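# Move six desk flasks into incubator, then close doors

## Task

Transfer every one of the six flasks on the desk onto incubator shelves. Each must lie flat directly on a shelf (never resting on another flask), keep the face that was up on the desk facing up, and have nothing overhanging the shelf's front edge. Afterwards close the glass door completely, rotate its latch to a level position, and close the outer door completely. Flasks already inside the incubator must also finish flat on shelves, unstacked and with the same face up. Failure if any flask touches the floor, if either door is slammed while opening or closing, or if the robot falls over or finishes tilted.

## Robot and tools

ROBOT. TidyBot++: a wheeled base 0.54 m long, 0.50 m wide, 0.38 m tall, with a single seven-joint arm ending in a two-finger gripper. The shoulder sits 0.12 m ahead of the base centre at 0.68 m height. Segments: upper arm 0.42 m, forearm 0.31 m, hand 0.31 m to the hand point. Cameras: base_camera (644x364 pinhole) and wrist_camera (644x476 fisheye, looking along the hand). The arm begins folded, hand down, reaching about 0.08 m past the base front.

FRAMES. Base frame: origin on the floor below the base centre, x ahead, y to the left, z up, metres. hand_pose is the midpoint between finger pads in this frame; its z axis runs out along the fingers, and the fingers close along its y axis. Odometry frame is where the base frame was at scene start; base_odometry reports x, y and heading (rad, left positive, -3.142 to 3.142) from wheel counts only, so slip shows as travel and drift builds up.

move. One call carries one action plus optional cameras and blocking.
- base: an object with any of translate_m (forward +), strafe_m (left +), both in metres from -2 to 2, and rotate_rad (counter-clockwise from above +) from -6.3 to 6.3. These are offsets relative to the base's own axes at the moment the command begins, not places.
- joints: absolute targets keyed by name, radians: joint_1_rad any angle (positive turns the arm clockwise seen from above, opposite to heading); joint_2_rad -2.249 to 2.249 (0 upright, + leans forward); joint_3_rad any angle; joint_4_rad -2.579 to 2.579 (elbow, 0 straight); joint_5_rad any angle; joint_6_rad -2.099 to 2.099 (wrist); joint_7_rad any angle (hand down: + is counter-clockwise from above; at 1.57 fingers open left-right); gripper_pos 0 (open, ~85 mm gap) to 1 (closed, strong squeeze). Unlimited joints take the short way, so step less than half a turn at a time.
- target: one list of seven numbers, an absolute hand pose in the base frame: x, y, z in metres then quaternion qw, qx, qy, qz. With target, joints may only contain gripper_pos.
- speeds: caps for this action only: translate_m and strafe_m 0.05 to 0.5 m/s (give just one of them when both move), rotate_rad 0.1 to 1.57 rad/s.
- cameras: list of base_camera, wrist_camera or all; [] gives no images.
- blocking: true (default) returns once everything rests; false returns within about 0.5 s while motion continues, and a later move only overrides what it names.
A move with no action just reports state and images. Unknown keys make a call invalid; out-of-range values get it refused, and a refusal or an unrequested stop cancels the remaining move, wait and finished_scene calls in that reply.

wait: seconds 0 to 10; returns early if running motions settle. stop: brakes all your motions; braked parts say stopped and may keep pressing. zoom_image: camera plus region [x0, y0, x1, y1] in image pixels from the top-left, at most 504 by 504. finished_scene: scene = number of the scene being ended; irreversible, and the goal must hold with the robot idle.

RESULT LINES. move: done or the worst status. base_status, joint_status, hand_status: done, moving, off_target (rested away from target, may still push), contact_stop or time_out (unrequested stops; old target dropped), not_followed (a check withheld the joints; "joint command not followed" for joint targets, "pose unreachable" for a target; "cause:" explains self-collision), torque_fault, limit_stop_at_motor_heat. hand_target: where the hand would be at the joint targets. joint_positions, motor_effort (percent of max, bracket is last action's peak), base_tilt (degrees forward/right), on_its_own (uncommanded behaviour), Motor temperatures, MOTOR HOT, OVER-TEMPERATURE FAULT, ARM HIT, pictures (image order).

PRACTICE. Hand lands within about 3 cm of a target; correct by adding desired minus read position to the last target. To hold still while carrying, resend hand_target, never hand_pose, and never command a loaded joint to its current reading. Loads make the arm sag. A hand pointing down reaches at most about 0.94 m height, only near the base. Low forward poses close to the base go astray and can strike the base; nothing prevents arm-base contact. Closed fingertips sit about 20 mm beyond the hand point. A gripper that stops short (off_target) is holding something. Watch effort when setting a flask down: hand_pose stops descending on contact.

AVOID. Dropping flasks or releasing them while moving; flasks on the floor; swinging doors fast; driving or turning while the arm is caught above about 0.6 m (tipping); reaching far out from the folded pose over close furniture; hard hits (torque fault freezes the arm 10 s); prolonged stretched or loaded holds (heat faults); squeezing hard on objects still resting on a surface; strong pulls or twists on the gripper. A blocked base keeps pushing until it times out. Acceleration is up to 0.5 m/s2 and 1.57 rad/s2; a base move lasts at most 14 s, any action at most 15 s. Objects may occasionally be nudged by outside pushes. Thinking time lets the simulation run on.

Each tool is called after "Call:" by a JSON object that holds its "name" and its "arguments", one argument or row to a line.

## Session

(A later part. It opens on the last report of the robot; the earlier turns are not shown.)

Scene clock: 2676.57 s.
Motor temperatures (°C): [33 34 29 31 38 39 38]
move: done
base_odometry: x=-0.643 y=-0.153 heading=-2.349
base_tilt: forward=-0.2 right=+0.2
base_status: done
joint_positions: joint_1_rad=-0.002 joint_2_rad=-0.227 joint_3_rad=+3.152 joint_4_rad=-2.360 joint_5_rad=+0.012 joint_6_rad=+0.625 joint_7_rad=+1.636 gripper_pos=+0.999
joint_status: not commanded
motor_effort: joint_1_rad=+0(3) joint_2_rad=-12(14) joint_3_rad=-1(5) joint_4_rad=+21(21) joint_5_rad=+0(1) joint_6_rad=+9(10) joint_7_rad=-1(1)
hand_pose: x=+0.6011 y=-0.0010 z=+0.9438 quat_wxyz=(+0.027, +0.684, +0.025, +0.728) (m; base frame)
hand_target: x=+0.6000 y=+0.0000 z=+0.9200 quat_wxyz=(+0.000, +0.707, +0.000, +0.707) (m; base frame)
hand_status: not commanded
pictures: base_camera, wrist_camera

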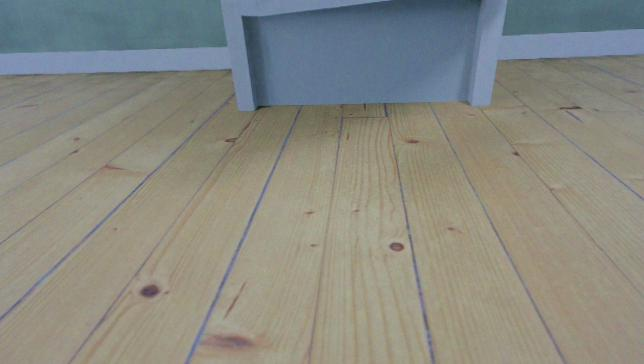

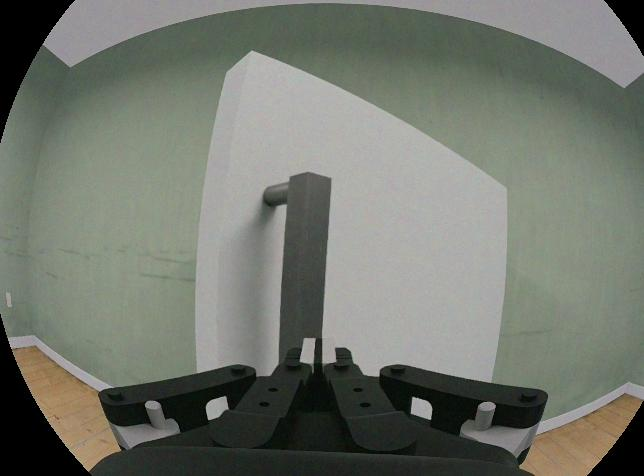

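Call:
{"name": "move", "arguments": {
  "base": {"strafe_m":-0.07},
  "speeds": {"strafe_m":0.2},
  "cameras": []
}}

Call:
{"name": "move", "arguments": {
  "base": {"translate_m":0.38},
  "speeds": {"translate_m":0.1}
}}

Scene clock: 2683.90 s.
Motor temperatures (°C): [33 34 29 31 38 39 38]
move: done
base_odometry: x=-0.693 y=-0.104 heading=-2.349
base_tilt: forward=-0.3 right=+0.2
base_status: done
joint_positions: joint_1_rad=-0.002 joint_2_rad=-0.227 joint_3_rad=+3.152 joint_4_rad=-2.360 joint_5_rad=+0.012 joint_6_rad=+0.625 joint_7_rad=+1.636 gripper_pos=+0.999
joint_status: not commanded
motor_effort: joint_1_rad=+0(2) joint_2_rad=-12(14) joint_3_rad=+0(3) joint_4_rad=+20(21) joint_5_rad=+0(1) joint_6_rad=+9(9) joint_7_rad=-1(1)
hand_pose: x=+0.6011 y=-0.0012 z=+0.9438 quat_wxyz=(+0.027, +0.684, +0.024, +0.728) (m; base frame)
hand_target: x=+0.6000 y=+0.0000 z=+0.9200 quat_wxyz=(+0.000, +0.707, +0.000, +0.707) (m; base frame)
hand_status: not commanded
pictures: none
No camera images: "cameras" was empty.

Scene clock: 2688.23 s.
Motor temperatures (°C): [33 34 29 31 38 39 38]
move: done
base_odometry: x=-0.959 y=-0.374 heading=-2.349
base_tilt: forward=-0.2 right=+0.2
base_status: done
joint_positions: joint_1_rad=+0.000 joint_2_rad=-0.228 joint_3_rad=+3.155 joint_4_rad=-2.361 joint_5_rad=+0.011 joint_6_rad=+0.625 joint_7_rad=+1.636 gripper_pos=+0.999
joint_status: not commanded
motor_effort: joint_1_rad=+0(5) joint_2_rad=-12(16) joint_3_rad=+0(7) joint_4_rad=+20(23) joint_5_rad=+0(3) joint_6_rad=+10(10) joint_7_rad=-1(1)
hand_pose: x=+0.6008 y=-0.0036 z=+0.9433 quat_wxyz=(+0.029, +0.685, +0.023, +0.728) (m; base frame)
hand_target: x=+0.6000 y=+0.0000 z=+0.9200 quat_wxyz=(+0.000, +0.707, +0.000, +0.707) (m; base frame)
hand_status: not commanded
pictures: base_camera, wrist_camera

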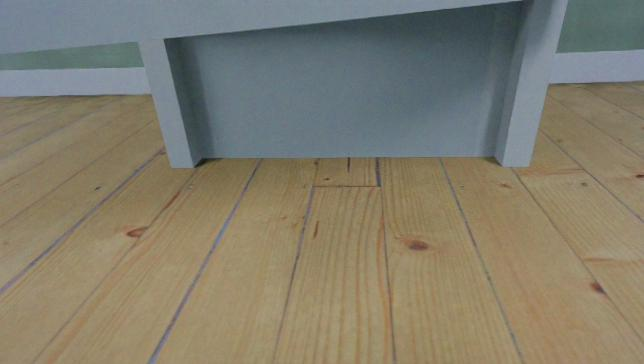

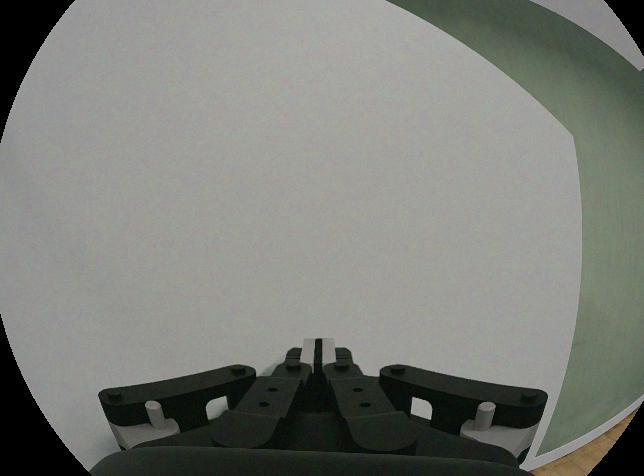

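Call:
{"name": "move", "arguments": {
  "base": {"translate_m":-0.18},
  "speeds": {"translate_m":0.2},
  "cameras": []
}}

Call:
{"name": "move", "arguments": {
  "base": {"strafe_m":0.14},
  "speeds": {"strafe_m":0.2}
}}

Scene clock: 2693.37 s.
Motor temperatures (°C): [33 34 29 31 38 39 38]
move: done
base_odometry: x=-0.833 y=-0.246 heading=-2.349
base_tilt: forward=-0.3 right=+0.3
base_status: done
joint_positions: joint_1_rad=+0.000 joint_2_rad=-0.226 joint_3_rad=+3.155 joint_4_rad=-2.361 joint_5_rad=+0.011 joint_6_rad=+0.623 joint_7_rad=+1.636 gripper_pos=+0.999
joint_status: not commanded
motor_effort: joint_1_rad=+0(1) joint_2_rad=-12(17) joint_3_rad=+0(1) joint_4_rad=+20(22) joint_5_rad=+0(1) joint_6_rad=+9(10) joint_7_rad=-1(1)
hand_pose: x=+0.6013 y=-0.0036 z=+0.9420 quat_wxyz=(+0.029, +0.686, +0.023, +0.727) (m; base frame)
hand_target: x=+0.6000 y=+0.0000 z=+0.9200 quat_wxyz=(+0.000, +0.707, +0.000, +0.707) (m; base frame)
hand_status: not commanded
pictures: none
No camera images: "cameras" was empty.

Scene clock: 2694.73 s.
Motor temperatures (°C): [33 34 29 31 38 39 38]
move: done
base_odometry: x=-0.733 y=-0.344 heading=-2.348
base_tilt: forward=-0.3 right=+0.2
base_status: done
joint_positions: joint_1_rad=+0.000 joint_2_rad=-0.226 joint_3_rad=+3.155 joint_4_rad=-2.361 joint_5_rad=+0.011 joint_6_rad=+0.623 joint_7_rad=+1.636 gripper_pos=+0.999
joint_status: not commanded
motor_effort: joint_1_rad=+1(2) joint_2_rad=-13(14) joint_3_rad=+0(3) joint_4_rad=+21(21) joint_5_rad=+0(1) joint_6_rad=+9(10) joint_7_rad=-1(1)
hand_pose: x=+0.6013 y=-0.0035 z=+0.9419 quat_wxyz=(+0.029, +0.686, +0.023, +0.727) (m; base frame)
hand_target: x=+0.6000 y=+0.0000 z=+0.9200 quat_wxyz=(+0.000, +0.707, +0.000, +0.707) (m; base frame)
hand_status: not commanded
pictures: base_camera, wrist_camera

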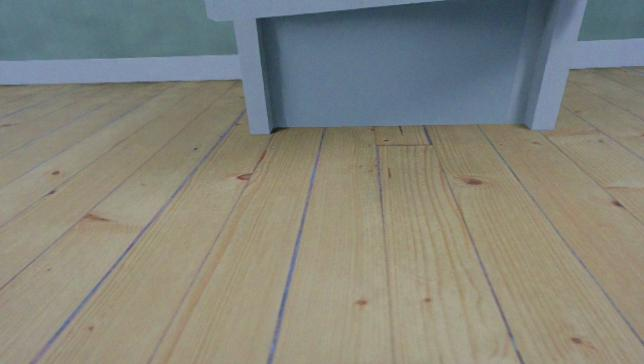

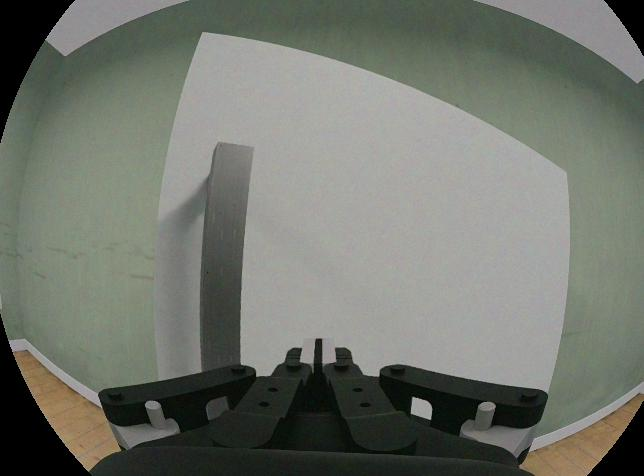

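Call:
{"name": "move", "arguments": {
  "base": {"translate_m":0.33},
  "speeds": {"translate_m":0.08}
}}

Scene clock: 2702.07 s.
Motor temperatures (°C): [33 34 29 31 38 39 38]
move: done
base_odometry: x=-0.964 y=-0.580 heading=-2.348
base_tilt: forward=-0.3 right=+0.2
base_status: done
joint_positions: joint_1_rad=+0.000 joint_2_rad=-0.226 joint_3_rad=+3.155 joint_4_rad=-2.363 joint_5_rad=+0.011 joint_6_rad=+0.623 joint_7_rad=+1.636 gripper_pos=+0.999
joint_status: not commanded
motor_effort: joint_1_rad=+0(2) joint_2_rad=-13(16) joint_3_rad=-1(2) joint_4_rad=+20(23) joint_5_rad=+0(1) joint_6_rad=+9(10) joint_7_rad=-1(1)
hand_pose: x=+0.6009 y=-0.0035 z=+0.9414 quat_wxyz=(+0.029, +0.686, +0.023, +0.727) (m; base frame)
hand_target: x=+0.6000 y=+0.0000 z=+0.9200 quat_wxyz=(+0.000, +0.707, +0.000, +0.707) (m; base frame)
hand_status: not commanded
pictures: base_camera, wrist_camera

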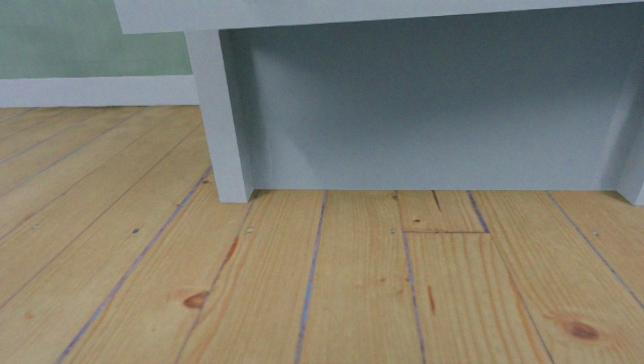

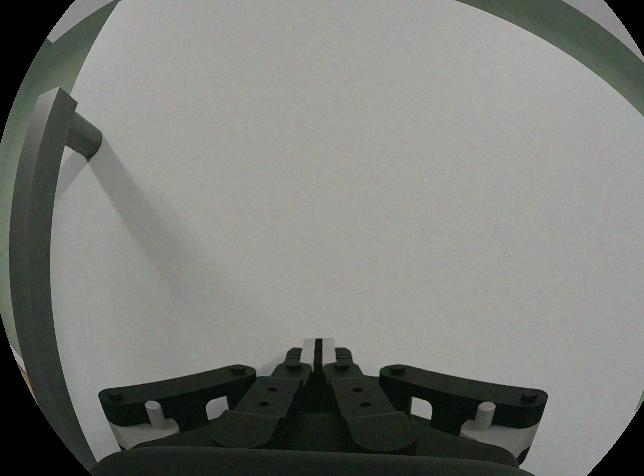

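Call:
{"name": "move", "arguments": {
  "target": [0.66,0.02,0.90,0,0.7071,0,0.7071],
  "cameras": []
}}

Call:
{"name": "move", "arguments": {
  "target": [0.71,0.02,0.90,0,0.7071,0,0.7071],
  "cameras": ["base_camera"]
}}

Call:
{"name": "move", "arguments": {
  "target": [0.75,0.02,0.90,0,0.7071,0,0.7071],
  "cameras": ["base_camera"]
}}

Scene clock: 2708.10 s.
Motor temperatures (°C): [33 34 29 31 38 39 38]
move: done
base_odometry: x=-0.964 y=-0.580 heading=-2.348
base_tilt: forward=-0.3 right=+0.2
base_status: not commanded
joint_positions: joint_1_rad=-0.022 joint_2_rad=-0.040 joint_3_rad=+3.123 joint_4_rad=-2.317 joint_5_rad=-0.074 joint_6_rad=+0.655 joint_7_rad=+1.636 gripper_pos=+0.999
joint_status: not commanded
motor_effort: joint_1_rad=+1(2) joint_2_rad=-19(20) joint_3_rad=-1(2) joint_4_rad=+19(23) joint_5_rad=+0(0) joint_6_rad=+9(10) joint_7_rad=-1(1)
hand_pose: x=+0.6518 y=+0.0089 z=+0.8815 quat_wxyz=(+0.005, +0.726, +0.002, +0.688) (m; base frame)
hand_target: x=+0.6600 y=+0.0200 z=+0.9000 quat_wxyz=(+0.000, +0.707, +0.000, +0.707) (m; base frame)
hand_status: done (0.023 m and 3.1 deg from the pose sent, 0.076 m and 5.3 deg at the start)
pictures: none
No camera images: "cameras" was empty.

Scene clock: 2709.17 s.
Motor temperatures (°C): [33 34 29 31 38 39 38]
move: done
base_odometry: x=-0.964 y=-0.580 heading=-2.348
base_tilt: forward=-0.3 right=+0.2
base_status: not commanded
joint_positions: joint_1_rad=-0.050 joint_2_rad=+0.068 joint_3_rad=+3.129 joint_4_rad=-2.195 joint_5_rad=-0.075 joint_6_rad=+0.655 joint_7_rad=+1.636 gripper_pos=+0.999
joint_status: not commanded
motor_effort: joint_1_rad=+1(1) joint_2_rad=-23(24) joint_3_rad=+0(2) joint_4_rad=+18(26) joint_5_rad=+0(1) joint_6_rad=+9(10) joint_7_rad=-1(1)
hand_pose: x=+0.6998 y=+0.0234 z=+0.8893 quat_wxyz=(-0.003, +0.720, +0.009, +0.694) (m; base frame)
hand_target: x=+0.7100 y=+0.0200 z=+0.9000 quat_wxyz=(+0.000, +0.707, +0.000, +0.707) (m; base frame)
hand_status: done (0.015 m and 2.4 deg from the pose sent, 0.062 m and 3.1 deg at the start)
pictures: base_camera

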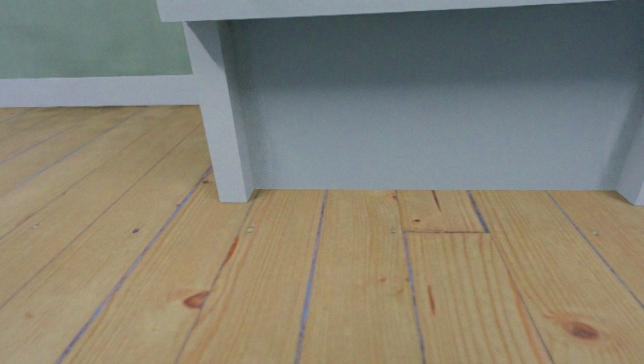

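Scene clock: 2710.10 s.
Motor temperatures (°C): [33 34 29 31 38 39 38]
move: off_target
base_odometry: x=-0.964 y=-0.579 heading=-2.348
base_tilt: forward=-0.3 right=+0.2
base_status: not commanded
joint_positions: joint_1_rad=-0.060 joint_2_rad=+0.075 joint_3_rad=+3.139 joint_4_rad=-2.187 joint_5_rad=-0.075 joint_6_rad=+0.655 joint_7_rad=+1.636 gripper_pos=+0.999
joint_status: not commanded
motor_effort: joint_1_rad=+0(2) joint_2_rad=-9(23) joint_3_rad=+1(1) joint_4_rad=+36(36) joint_5_rad=+1(1) joint_6_rad=+12(12) joint_7_rad=-1(1)
hand_pose: x=+0.7030 y=+0.0236 z=+0.8895 quat_wxyz=(-0.003, +0.720, +0.009, +0.694) (m; base frame)
hand_target: x=+0.7500 y=+0.0200 z=+0.9000 quat_wxyz=(+0.000, +0.707, +0.000, +0.707) (m; base frame)
hand_status: off_target (0.048 m and 2.4 deg from the pose sent, 0.051 m and 2.4 deg at the start)
pictures: base_camera

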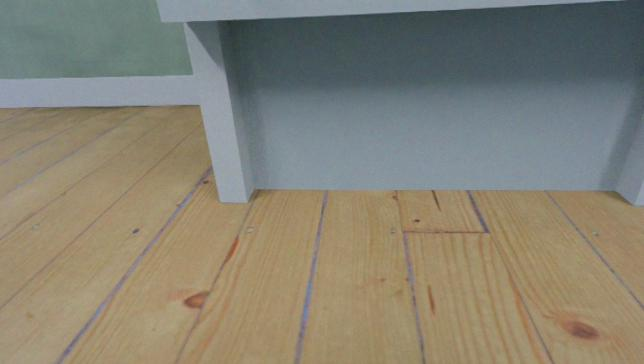

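Call:
{"name": "move", "arguments": {
  "target": [0.62,0.02,0.90,0,0.7071,0,0.7071],
  "cameras": []
}}

Call:
{"name": "move", "arguments": {
  "base": {"translate_m":-0.5,"strafe_m":0.3}
}}

Scene clock: 2719.23 s.
Motor temperatures (°C): [33 33 29 32 38 39 38]
move: done
base_odometry: x=-0.964 y=-0.580 heading=-2.348
base_tilt: forward=-0.3 right=+0.3
base_status: not commanded
joint_positions: joint_1_rad=-0.018 joint_2_rad=-0.102 joint_3_rad=+3.075 joint_4_rad=-2.352 joint_5_rad=-0.085 joint_6_rad=+0.655 joint_7_rad=+1.636 gripper_pos=+0.999
joint_status: not commanded
motor_effort: joint_1_rad=+1(1) joint_2_rad=-16(25) joint_3_rad=-1(2) joint_4_rad=+19(37) joint_5_rad=+0(1) joint_6_rad=+9(12) joint_7_rad=-1(1)
hand_pose: x=+0.6302 y=+0.0298 z=+0.8946 quat_wxyz=(-0.009, +0.716, +0.014, +0.698) (m; base frame)
hand_target: x=+0.6200 y=+0.0200 z=+0.9000 quat_wxyz=(+0.000, +0.707, +0.000, +0.707) (m; base frame)
hand_status: done (0.015 m and 2.4 deg from the pose sent, 0.084 m and 2.4 deg at the start)
pictures: none
No camera images: "cameras" was empty.

Scene clock: 2721.73 s.
Motor temperatures (°C): [33 33 29 32 38 39 38]
move: done
base_odometry: x=-0.399 y=-0.434 heading=-2.348
base_tilt: forward=-0.3 right=+0.2
base_status: done
joint_positions: joint_1_rad=-0.013 joint_2_rad=-0.106 joint_3_rad=+3.071 joint_4_rad=-2.356 joint_5_rad=-0.088 joint_6_rad=+0.655 joint_7_rad=+1.636 gripper_pos=+0.999
joint_status: not commanded
motor_effort: joint_1_rad=+1(2) joint_2_rad=-16(19) joint_3_rad=-1(2) joint_4_rad=+19(20) joint_5_rad=+0(1) joint_6_rad=+9(10) joint_7_rad=-1(1)
hand_pose: x=+0.6286 y=+0.0288 z=+0.8948 quat_wxyz=(-0.009, +0.716, +0.012, +0.698) (m; base frame)
hand_target: x=+0.6200 y=+0.0200 z=+0.9000 quat_wxyz=(+0.000, +0.707, +0.000, +0.707) (m; base frame)
hand_status: not commanded
pictures: base_camera, wrist_camera

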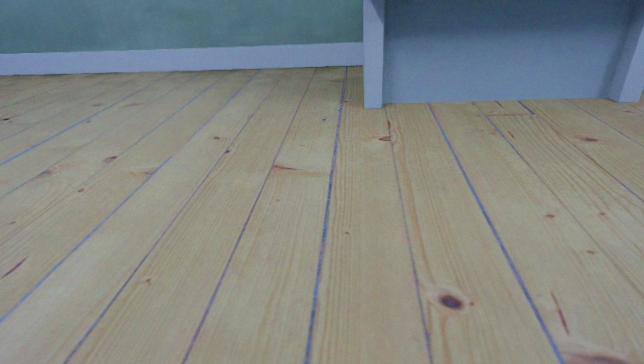

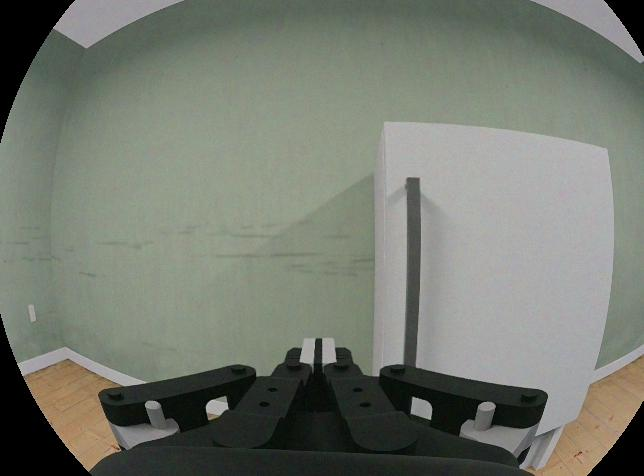

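Call:
{"name": "move", "arguments": {
  "base": {"strafe_m":0.6,"translate_m":0.3},
  "cameras": []
}}

Call:
{"name": "move", "arguments": {
  "base": {"rotate_rad":-0.9}
}}

Scene clock: 2728.43 s.
Motor temperatures (°C): [33 33 29 31 38 39 38]
move: done
base_odometry: x=-0.182 y=-1.069 heading=-2.348
base_tilt: forward=-0.2 right=+0.3
base_status: done
joint_positions: joint_1_rad=-0.011 joint_2_rad=-0.106 joint_3_rad=+3.068 joint_4_rad=-2.356 joint_5_rad=-0.089 joint_6_rad=+0.655 joint_7_rad=+1.636 gripper_pos=+0.999
joint_status: not commanded
motor_effort: joint_1_rad=+0(2) joint_2_rad=-15(18) joint_3_rad=+0(3) joint_4_rad=+19(20) joint_5_rad=+0(1) joint_6_rad=+9(10) joint_7_rad=-1(1)
hand_pose: x=+0.6283 y=+0.0287 z=+0.8949 quat_wxyz=(-0.009, +0.716, +0.012, +0.698) (m; base frame)
hand_target: x=+0.6200 y=+0.0200 z=+0.9000 quat_wxyz=(+0.000, +0.707, +0.000, +0.707) (m; base frame)
hand_status: not commanded
pictures: none
No camera images: "cameras" was empty.

Scene clock: 2730.23 s.
Motor temperatures (°C): [33 33 29 31 38 39 38]
move: done
base_odometry: x=-0.182 y=-1.068 heading=+3.037
base_tilt: forward=-0.3 right=+0.2
base_status: done
joint_positions: joint_1_rad=-0.004 joint_2_rad=-0.106 joint_3_rad=+3.065 joint_4_rad=-2.356 joint_5_rad=-0.093 joint_6_rad=+0.655 joint_7_rad=+1.636 gripper_pos=+0.999
joint_status: not commanded
motor_effort: joint_1_rad=+0(3) joint_2_rad=-16(17) joint_3_rad=-1(2) joint_4_rad=+19(20) joint_5_rad=+0(1) joint_6_rad=+9(10) joint_7_rad=-1(1)
hand_pose: x=+0.6284 y=+0.0265 z=+0.8949 quat_wxyz=(-0.008, +0.716, +0.009, +0.698) (m; base frame)
hand_target: x=+0.6200 y=+0.0200 z=+0.9000 quat_wxyz=(+0.000, +0.707, +0.000, +0.707) (m; base frame)
hand_status: not commanded
pictures: base_camera, wrist_camera

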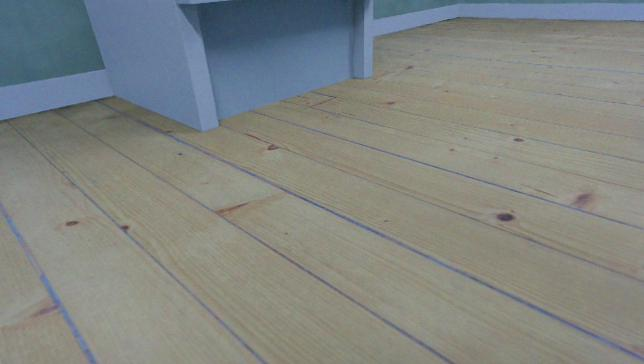

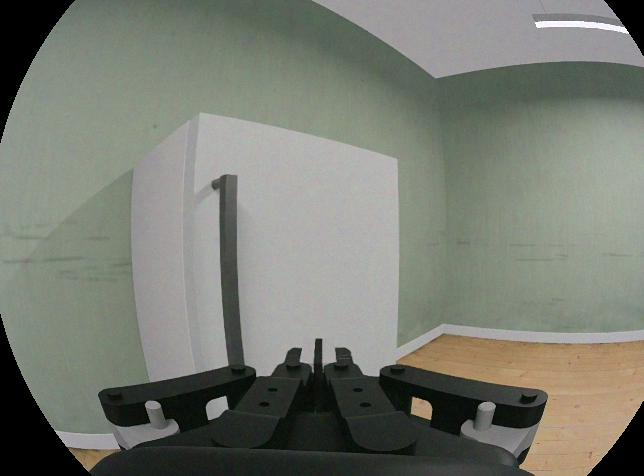

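Call:
{"name": "zoom_image", "arguments": {
  "camera": "wrist_camera",
  "region": [120, 100, 260, 240]
}}

Call:
{"name": "zoom_image", "arguments": {
  "camera": "wrist_camera",
  "region": [120, 220, 260, 360]
}}

Scaled by 3.600.

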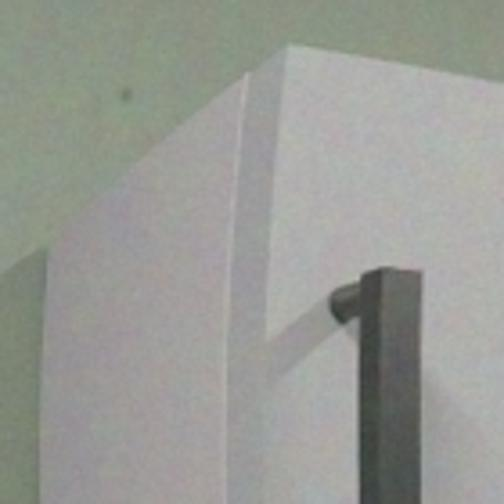

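Scaled by 3.600.

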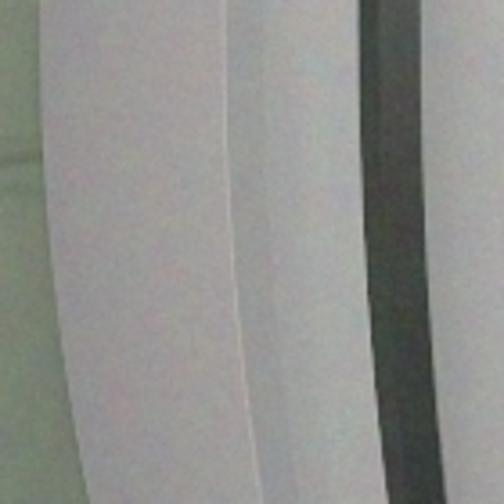

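Call:
{"name": "move", "arguments": {
  "base": {"rotate_rad":0.9},
  "cameras": []
}}

Call:
{"name": "move", "arguments": {
  "base": {"strafe_m":-0.84},
  "cameras": []
}}

Call:
{"name": "move", "arguments": {
  "base": {"translate_m":0.2},
  "speeds": {"translate_m":0.1}
}}

Scene clock: 2744.23 s.
Motor temperatures (°C): [33 34 29 31 38 39 38]
move: done
base_odometry: x=-0.182 y=-1.068 heading=-2.348
base_tilt: forward=-0.3 right=+0.3
base_status: done
joint_positions: joint_1_rad=-0.002 joint_2_rad=-0.106 joint_3_rad=+3.058 joint_4_rad=-2.356 joint_5_rad=-0.094 joint_6_rad=+0.655 joint_7_rad=+1.636 gripper_pos=+0.999
joint_status: not commanded
motor_effort: joint_1_rad=+0(3) joint_2_rad=-16(17) joint_3_rad=+0(2) joint_4_rad=+19(20) joint_5_rad=+0(1) joint_6_rad=+9(10) joint_7_rad=-1(1)
hand_pose: x=+0.6282 y=+0.0290 z=+0.8948 quat_wxyz=(-0.009, +0.716, +0.011, +0.698) (m; base frame)
hand_target: x=+0.6200 y=+0.0200 z=+0.9000 quat_wxyz=(+0.000, +0.707, +0.000, +0.707) (m; base frame)
hand_status: not commanded
pictures: none
No camera images: "cameras" was empty.

Scene clock: 2746.83 s.
Motor temperatures (°C): [33 34 29 31 38 39 38]
move: done
base_odometry: x=-0.781 y=-0.479 heading=-2.347
base_tilt: forward=-0.2 right=+0.3
base_status: done
joint_positions: joint_1_rad=-0.002 joint_2_rad=-0.106 joint_3_rad=+3.057 joint_4_rad=-2.356 joint_5_rad=-0.094 joint_6_rad=+0.655 joint_7_rad=+1.636 gripper_pos=+0.999
joint_status: not commanded
motor_effort: joint_1_rad=+1(4) joint_2_rad=-16(17) joint_3_rad=+0(4) joint_4_rad=+19(20) joint_5_rad=+0(1) joint_6_rad=+9(10) joint_7_rad=-1(1)
hand_pose: x=+0.6282 y=+0.0291 z=+0.8948 quat_wxyz=(-0.009, +0.716, +0.011, +0.698) (m; base frame)
hand_target: x=+0.6200 y=+0.0200 z=+0.9000 quat_wxyz=(+0.000, +0.707, +0.000, +0.707) (m; base frame)
hand_status: not commanded
pictures: none
No camera images: "cameras" was empty.

Scene clock: 2749.37 s.
Motor temperatures (°C): [33 34 29 31 38 39 38]
move: done
base_odometry: x=-0.921 y=-0.622 heading=-2.347
base_tilt: forward=-0.3 right=+0.3
base_status: done
joint_positions: joint_1_rad=-0.002 joint_2_rad=-0.110 joint_3_rad=+3.057 joint_4_rad=-2.357 joint_5_rad=-0.094 joint_6_rad=+0.655 joint_7_rad=+1.636 gripper_pos=+0.999
joint_status: not commanded
motor_effort: joint_1_rad=+1(2) joint_2_rad=-16(20) joint_3_rad=-1(2) joint_4_rad=+19(20) joint_5_rad=+0(1) joint_6_rad=+9(10) joint_7_rad=-1(1)
hand_pose: x=+0.6270 y=+0.0291 z=+0.8959 quat_wxyz=(-0.009, +0.715, +0.011, +0.699) (m; base frame)
hand_target: x=+0.6200 y=+0.0200 z=+0.9000 quat_wxyz=(+0.000, +0.707, +0.000, +0.707) (m; base frame)
hand_status: not commanded
pictures: base_camera, wrist_camera

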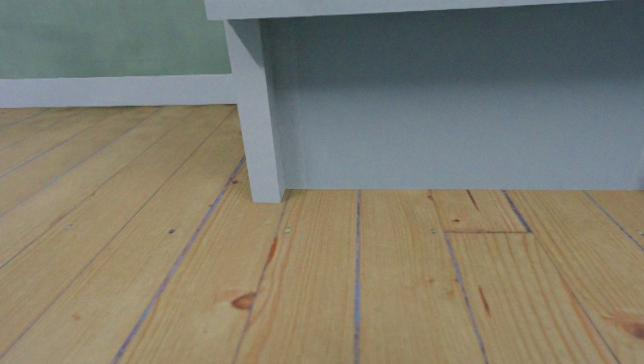

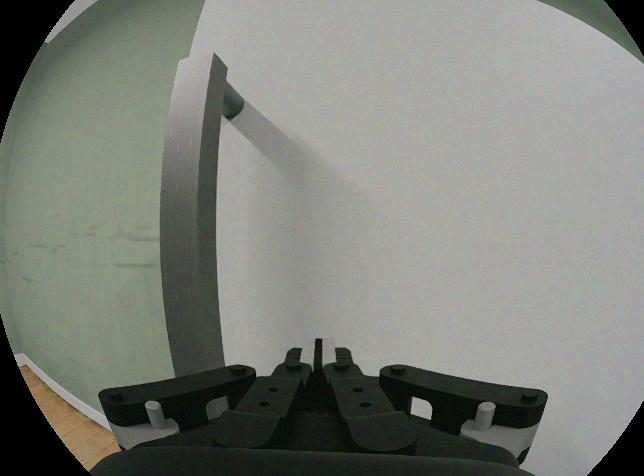

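Call:
{"name": "move", "arguments": {
  "target": [0.72,0.03,0.90,0,0.7071,0,0.7071],
  "cameras": []
}}

Call:
{"name": "move", "arguments": {
  "target": [0.78,0.03,0.90,0,0.7071,0,0.7071],
  "cameras": []
}}

Call:
{"name": "move", "arguments": {
  "target": [0.82,0.03,0.90,0,0.7071,0,0.7071]
}}

Scene clock: 2755.60 s.
Motor temperatures (°C): [33 34 29 31 38 39 38]
move: done
base_odometry: x=-0.921 y=-0.622 heading=-2.347
base_tilt: forward=-0.3 right=+0.3
base_status: not commanded
joint_positions: joint_1_rad=-0.084 joint_2_rad=+0.078 joint_3_rad=+3.125 joint_4_rad=-2.181 joint_5_rad=-0.107 joint_6_rad=+0.657 joint_7_rad=+1.636 gripper_pos=+0.999
joint_status: not commanded
motor_effort: joint_1_rad=+1(2) joint_2_rad=-18(24) joint_3_rad=-1(1) joint_4_rad=+24(24) joint_5_rad=+1(1) joint_6_rad=+9(10) joint_7_rad=-1(1)
hand_pose: x=+0.7038 y=+0.0400 z=+0.8915 quat_wxyz=(-0.019, +0.719, +0.006, +0.695) (m; base frame)
hand_target: x=+0.7200 y=+0.0300 z=+0.9000 quat_wxyz=(+0.000, +0.707, +0.000, +0.707) (m; base frame)
hand_status: done (0.021 m and 3.0 deg from the pose sent, 0.093 m and 2.1 deg at the start)
pictures: none
No camera images: "cameras" was empty.

Scene clock: 2756.70 s.
Motor temperatures (°C): [33 33 29 31 38 39 38]
move: off_target
base_odometry: x=-0.920 y=-0.621 heading=-2.347
base_tilt: forward=-0.3 right=+0.2
base_status: not commanded
joint_positions: joint_1_rad=-0.107 joint_2_rad=+0.084 joint_3_rad=+3.150 joint_4_rad=-2.174 joint_5_rad=-0.107 joint_6_rad=+0.655 joint_7_rad=+1.636 gripper_pos=+0.999
joint_status: not commanded
motor_effort: joint_1_rad=+3(3) joint_2_rad=+1(18) joint_3_rad=+2(3) joint_4_rad=+50(50) joint_5_rad=+2(2) joint_6_rad=+14(14) joint_7_rad=-1(1)
hand_pose: x=+0.7069 y=+0.0397 z=+0.8911 quat_wxyz=(-0.018, +0.719, +0.006, +0.695) (m; base frame)
hand_target: x=+0.7800 y=+0.0300 z=+0.9000 quat_wxyz=(+0.000, +0.707, +0.000, +0.707) (m; base frame)
hand_status: off_target (0.074 m and 2.9 deg from the pose sent, 0.077 m and 3.0 deg at the start)
pictures: none
No camera images: "cameras" was empty.

Scene clock: 2757.83 s.
Motor temperatures (°C): [33 33 29 32 38 39 38]
move: off_target
base_odometry: x=-0.919 y=-0.619 heading=-2.347
base_tilt: forward=-0.4 right=+0.3
base_status: not commanded
joint_positions: joint_1_rad=-0.111 joint_2_rad=+0.087 joint_3_rad=+3.158 joint_4_rad=-2.144 joint_5_rad=-0.107 joint_6_rad=+0.607 joint_7_rad=+1.636 gripper_pos=+0.999
joint_status: not commanded
motor_effort: joint_1_rad=+1(3) joint_2_rad=+17(18) joint_3_rad=+4(5) joint_4_rad=+67(68) joint_5_rad=+2(2) joint_6_rad=+17(18) joint_7_rad=+0(1)
hand_pose: x=+0.7131 y=+0.0391 z=+0.8909 quat_wxyz=(-0.018, +0.727, +0.006, +0.687) (m; base frame)
hand_target: x=+0.8200 y=+0.0300 z=+0.9000 quat_wxyz=(+0.000, +0.707, +0.000, +0.707) (m; base frame)
hand_status: off_target (0.108 m and 3.9 deg from the pose sent, 0.114 m and 2.9 deg at the start)
pictures: base_camera, wrist_camera

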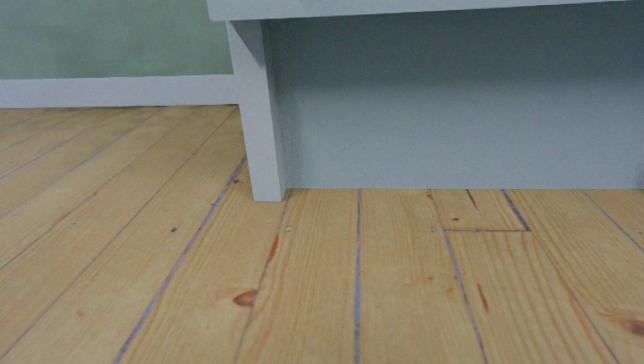

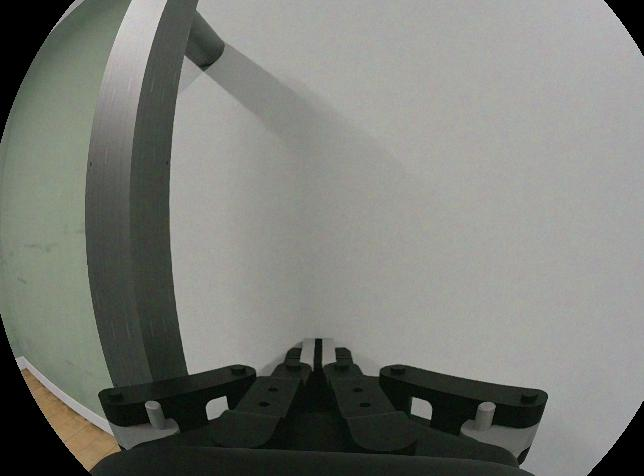

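Call:
{"name": "move", "arguments": {
  "target": [0.62,0.02,0.90,0,0.7071,0,0.7071],
  "cameras": []
}}

Call:
{"name": "move", "arguments": {
  "base": {"translate_m":-0.4},
  "speeds": {"translate_m":0.3}
}}

Scene clock: 2763.87 s.
Motor temperatures (°C): [33 34 29 32 38 39 38]
move: done
base_odometry: x=-0.920 y=-0.621 heading=-2.347
base_tilt: forward=-0.3 right=+0.3
base_status: not commanded
joint_positions: joint_1_rad=-0.017 joint_2_rad=-0.100 joint_3_rad=+3.075 joint_4_rad=-2.351 joint_5_rad=-0.107 joint_6_rad=+0.640 joint_7_rad=+1.636 gripper_pos=+0.999
joint_status: not commanded
motor_effort: joint_1_rad=+0(4) joint_2_rad=-16(25) joint_3_rad=+0(4) joint_4_rad=+19(67) joint_5_rad=+0(2) joint_6_rad=+9(19) joint_7_rad=-1(1)
hand_pose: x=+0.6307 y=+0.0259 z=+0.8892 quat_wxyz=(-0.011, +0.722, +0.003, +0.692) (m; base frame)
hand_target: x=+0.6200 y=+0.0200 z=+0.9000 quat_wxyz=(+0.000, +0.707, +0.000, +0.707) (m; base frame)
hand_status: done (0.016 m and 2.8 deg from the pose sent, 0.095 m and 3.9 deg at the start)
pictures: none
No camera images: "cameras" was empty.

Scene clock: 2766.07 s.
Motor temperatures (°C): [33 34 29 32 38 39 38]
move: done
base_odometry: x=-0.640 y=-0.336 heading=-2.346
base_tilt: forward=-0.3 right=+0.3
base_status: done
joint_positions: joint_1_rad=-0.014 joint_2_rad=-0.112 joint_3_rad=+3.072 joint_4_rad=-2.358 joint_5_rad=-0.107 joint_6_rad=+0.641 joint_7_rad=+1.636 gripper_pos=+0.999
joint_status: not commanded
motor_effort: joint_1_rad=+0(2) joint_2_rad=-16(20) joint_3_rad=+0(2) joint_4_rad=+19(20) joint_5_rad=+1(1) joint_6_rad=+9(10) joint_7_rad=-1(1)
hand_pose: x=+0.6268 y=+0.0255 z=+0.8919 quat_wxyz=(-0.010, +0.720, +0.003, +0.694) (m; base frame)
hand_target: x=+0.6200 y=+0.0200 z=+0.9000 quat_wxyz=(+0.000, +0.707, +0.000, +0.707) (m; base frame)
hand_status: not commanded
pictures: base_camera, wrist_camera

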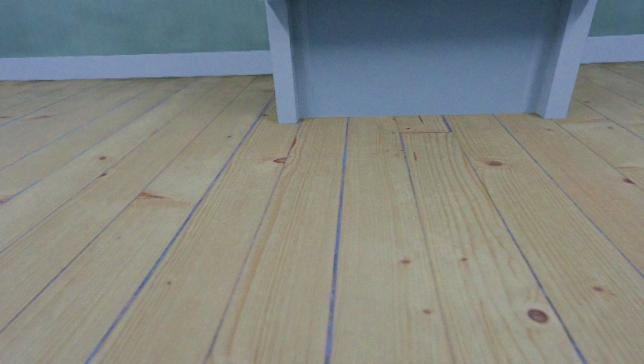

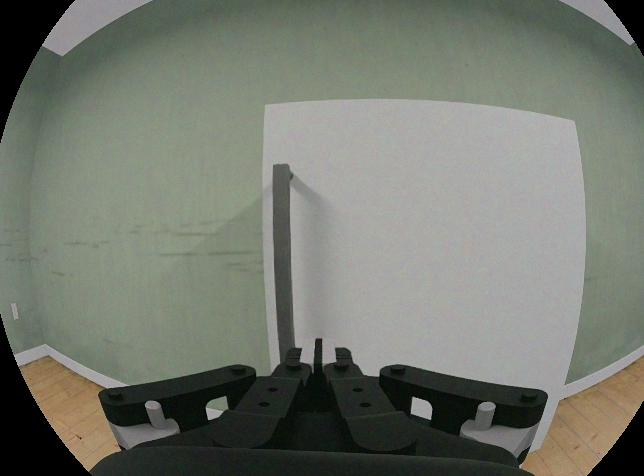

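Closed. Finish scene 1.

Call:
{"name": "finished_scene", "arguments": {
  "scene": 1
}}

The scene is finished: the task was done.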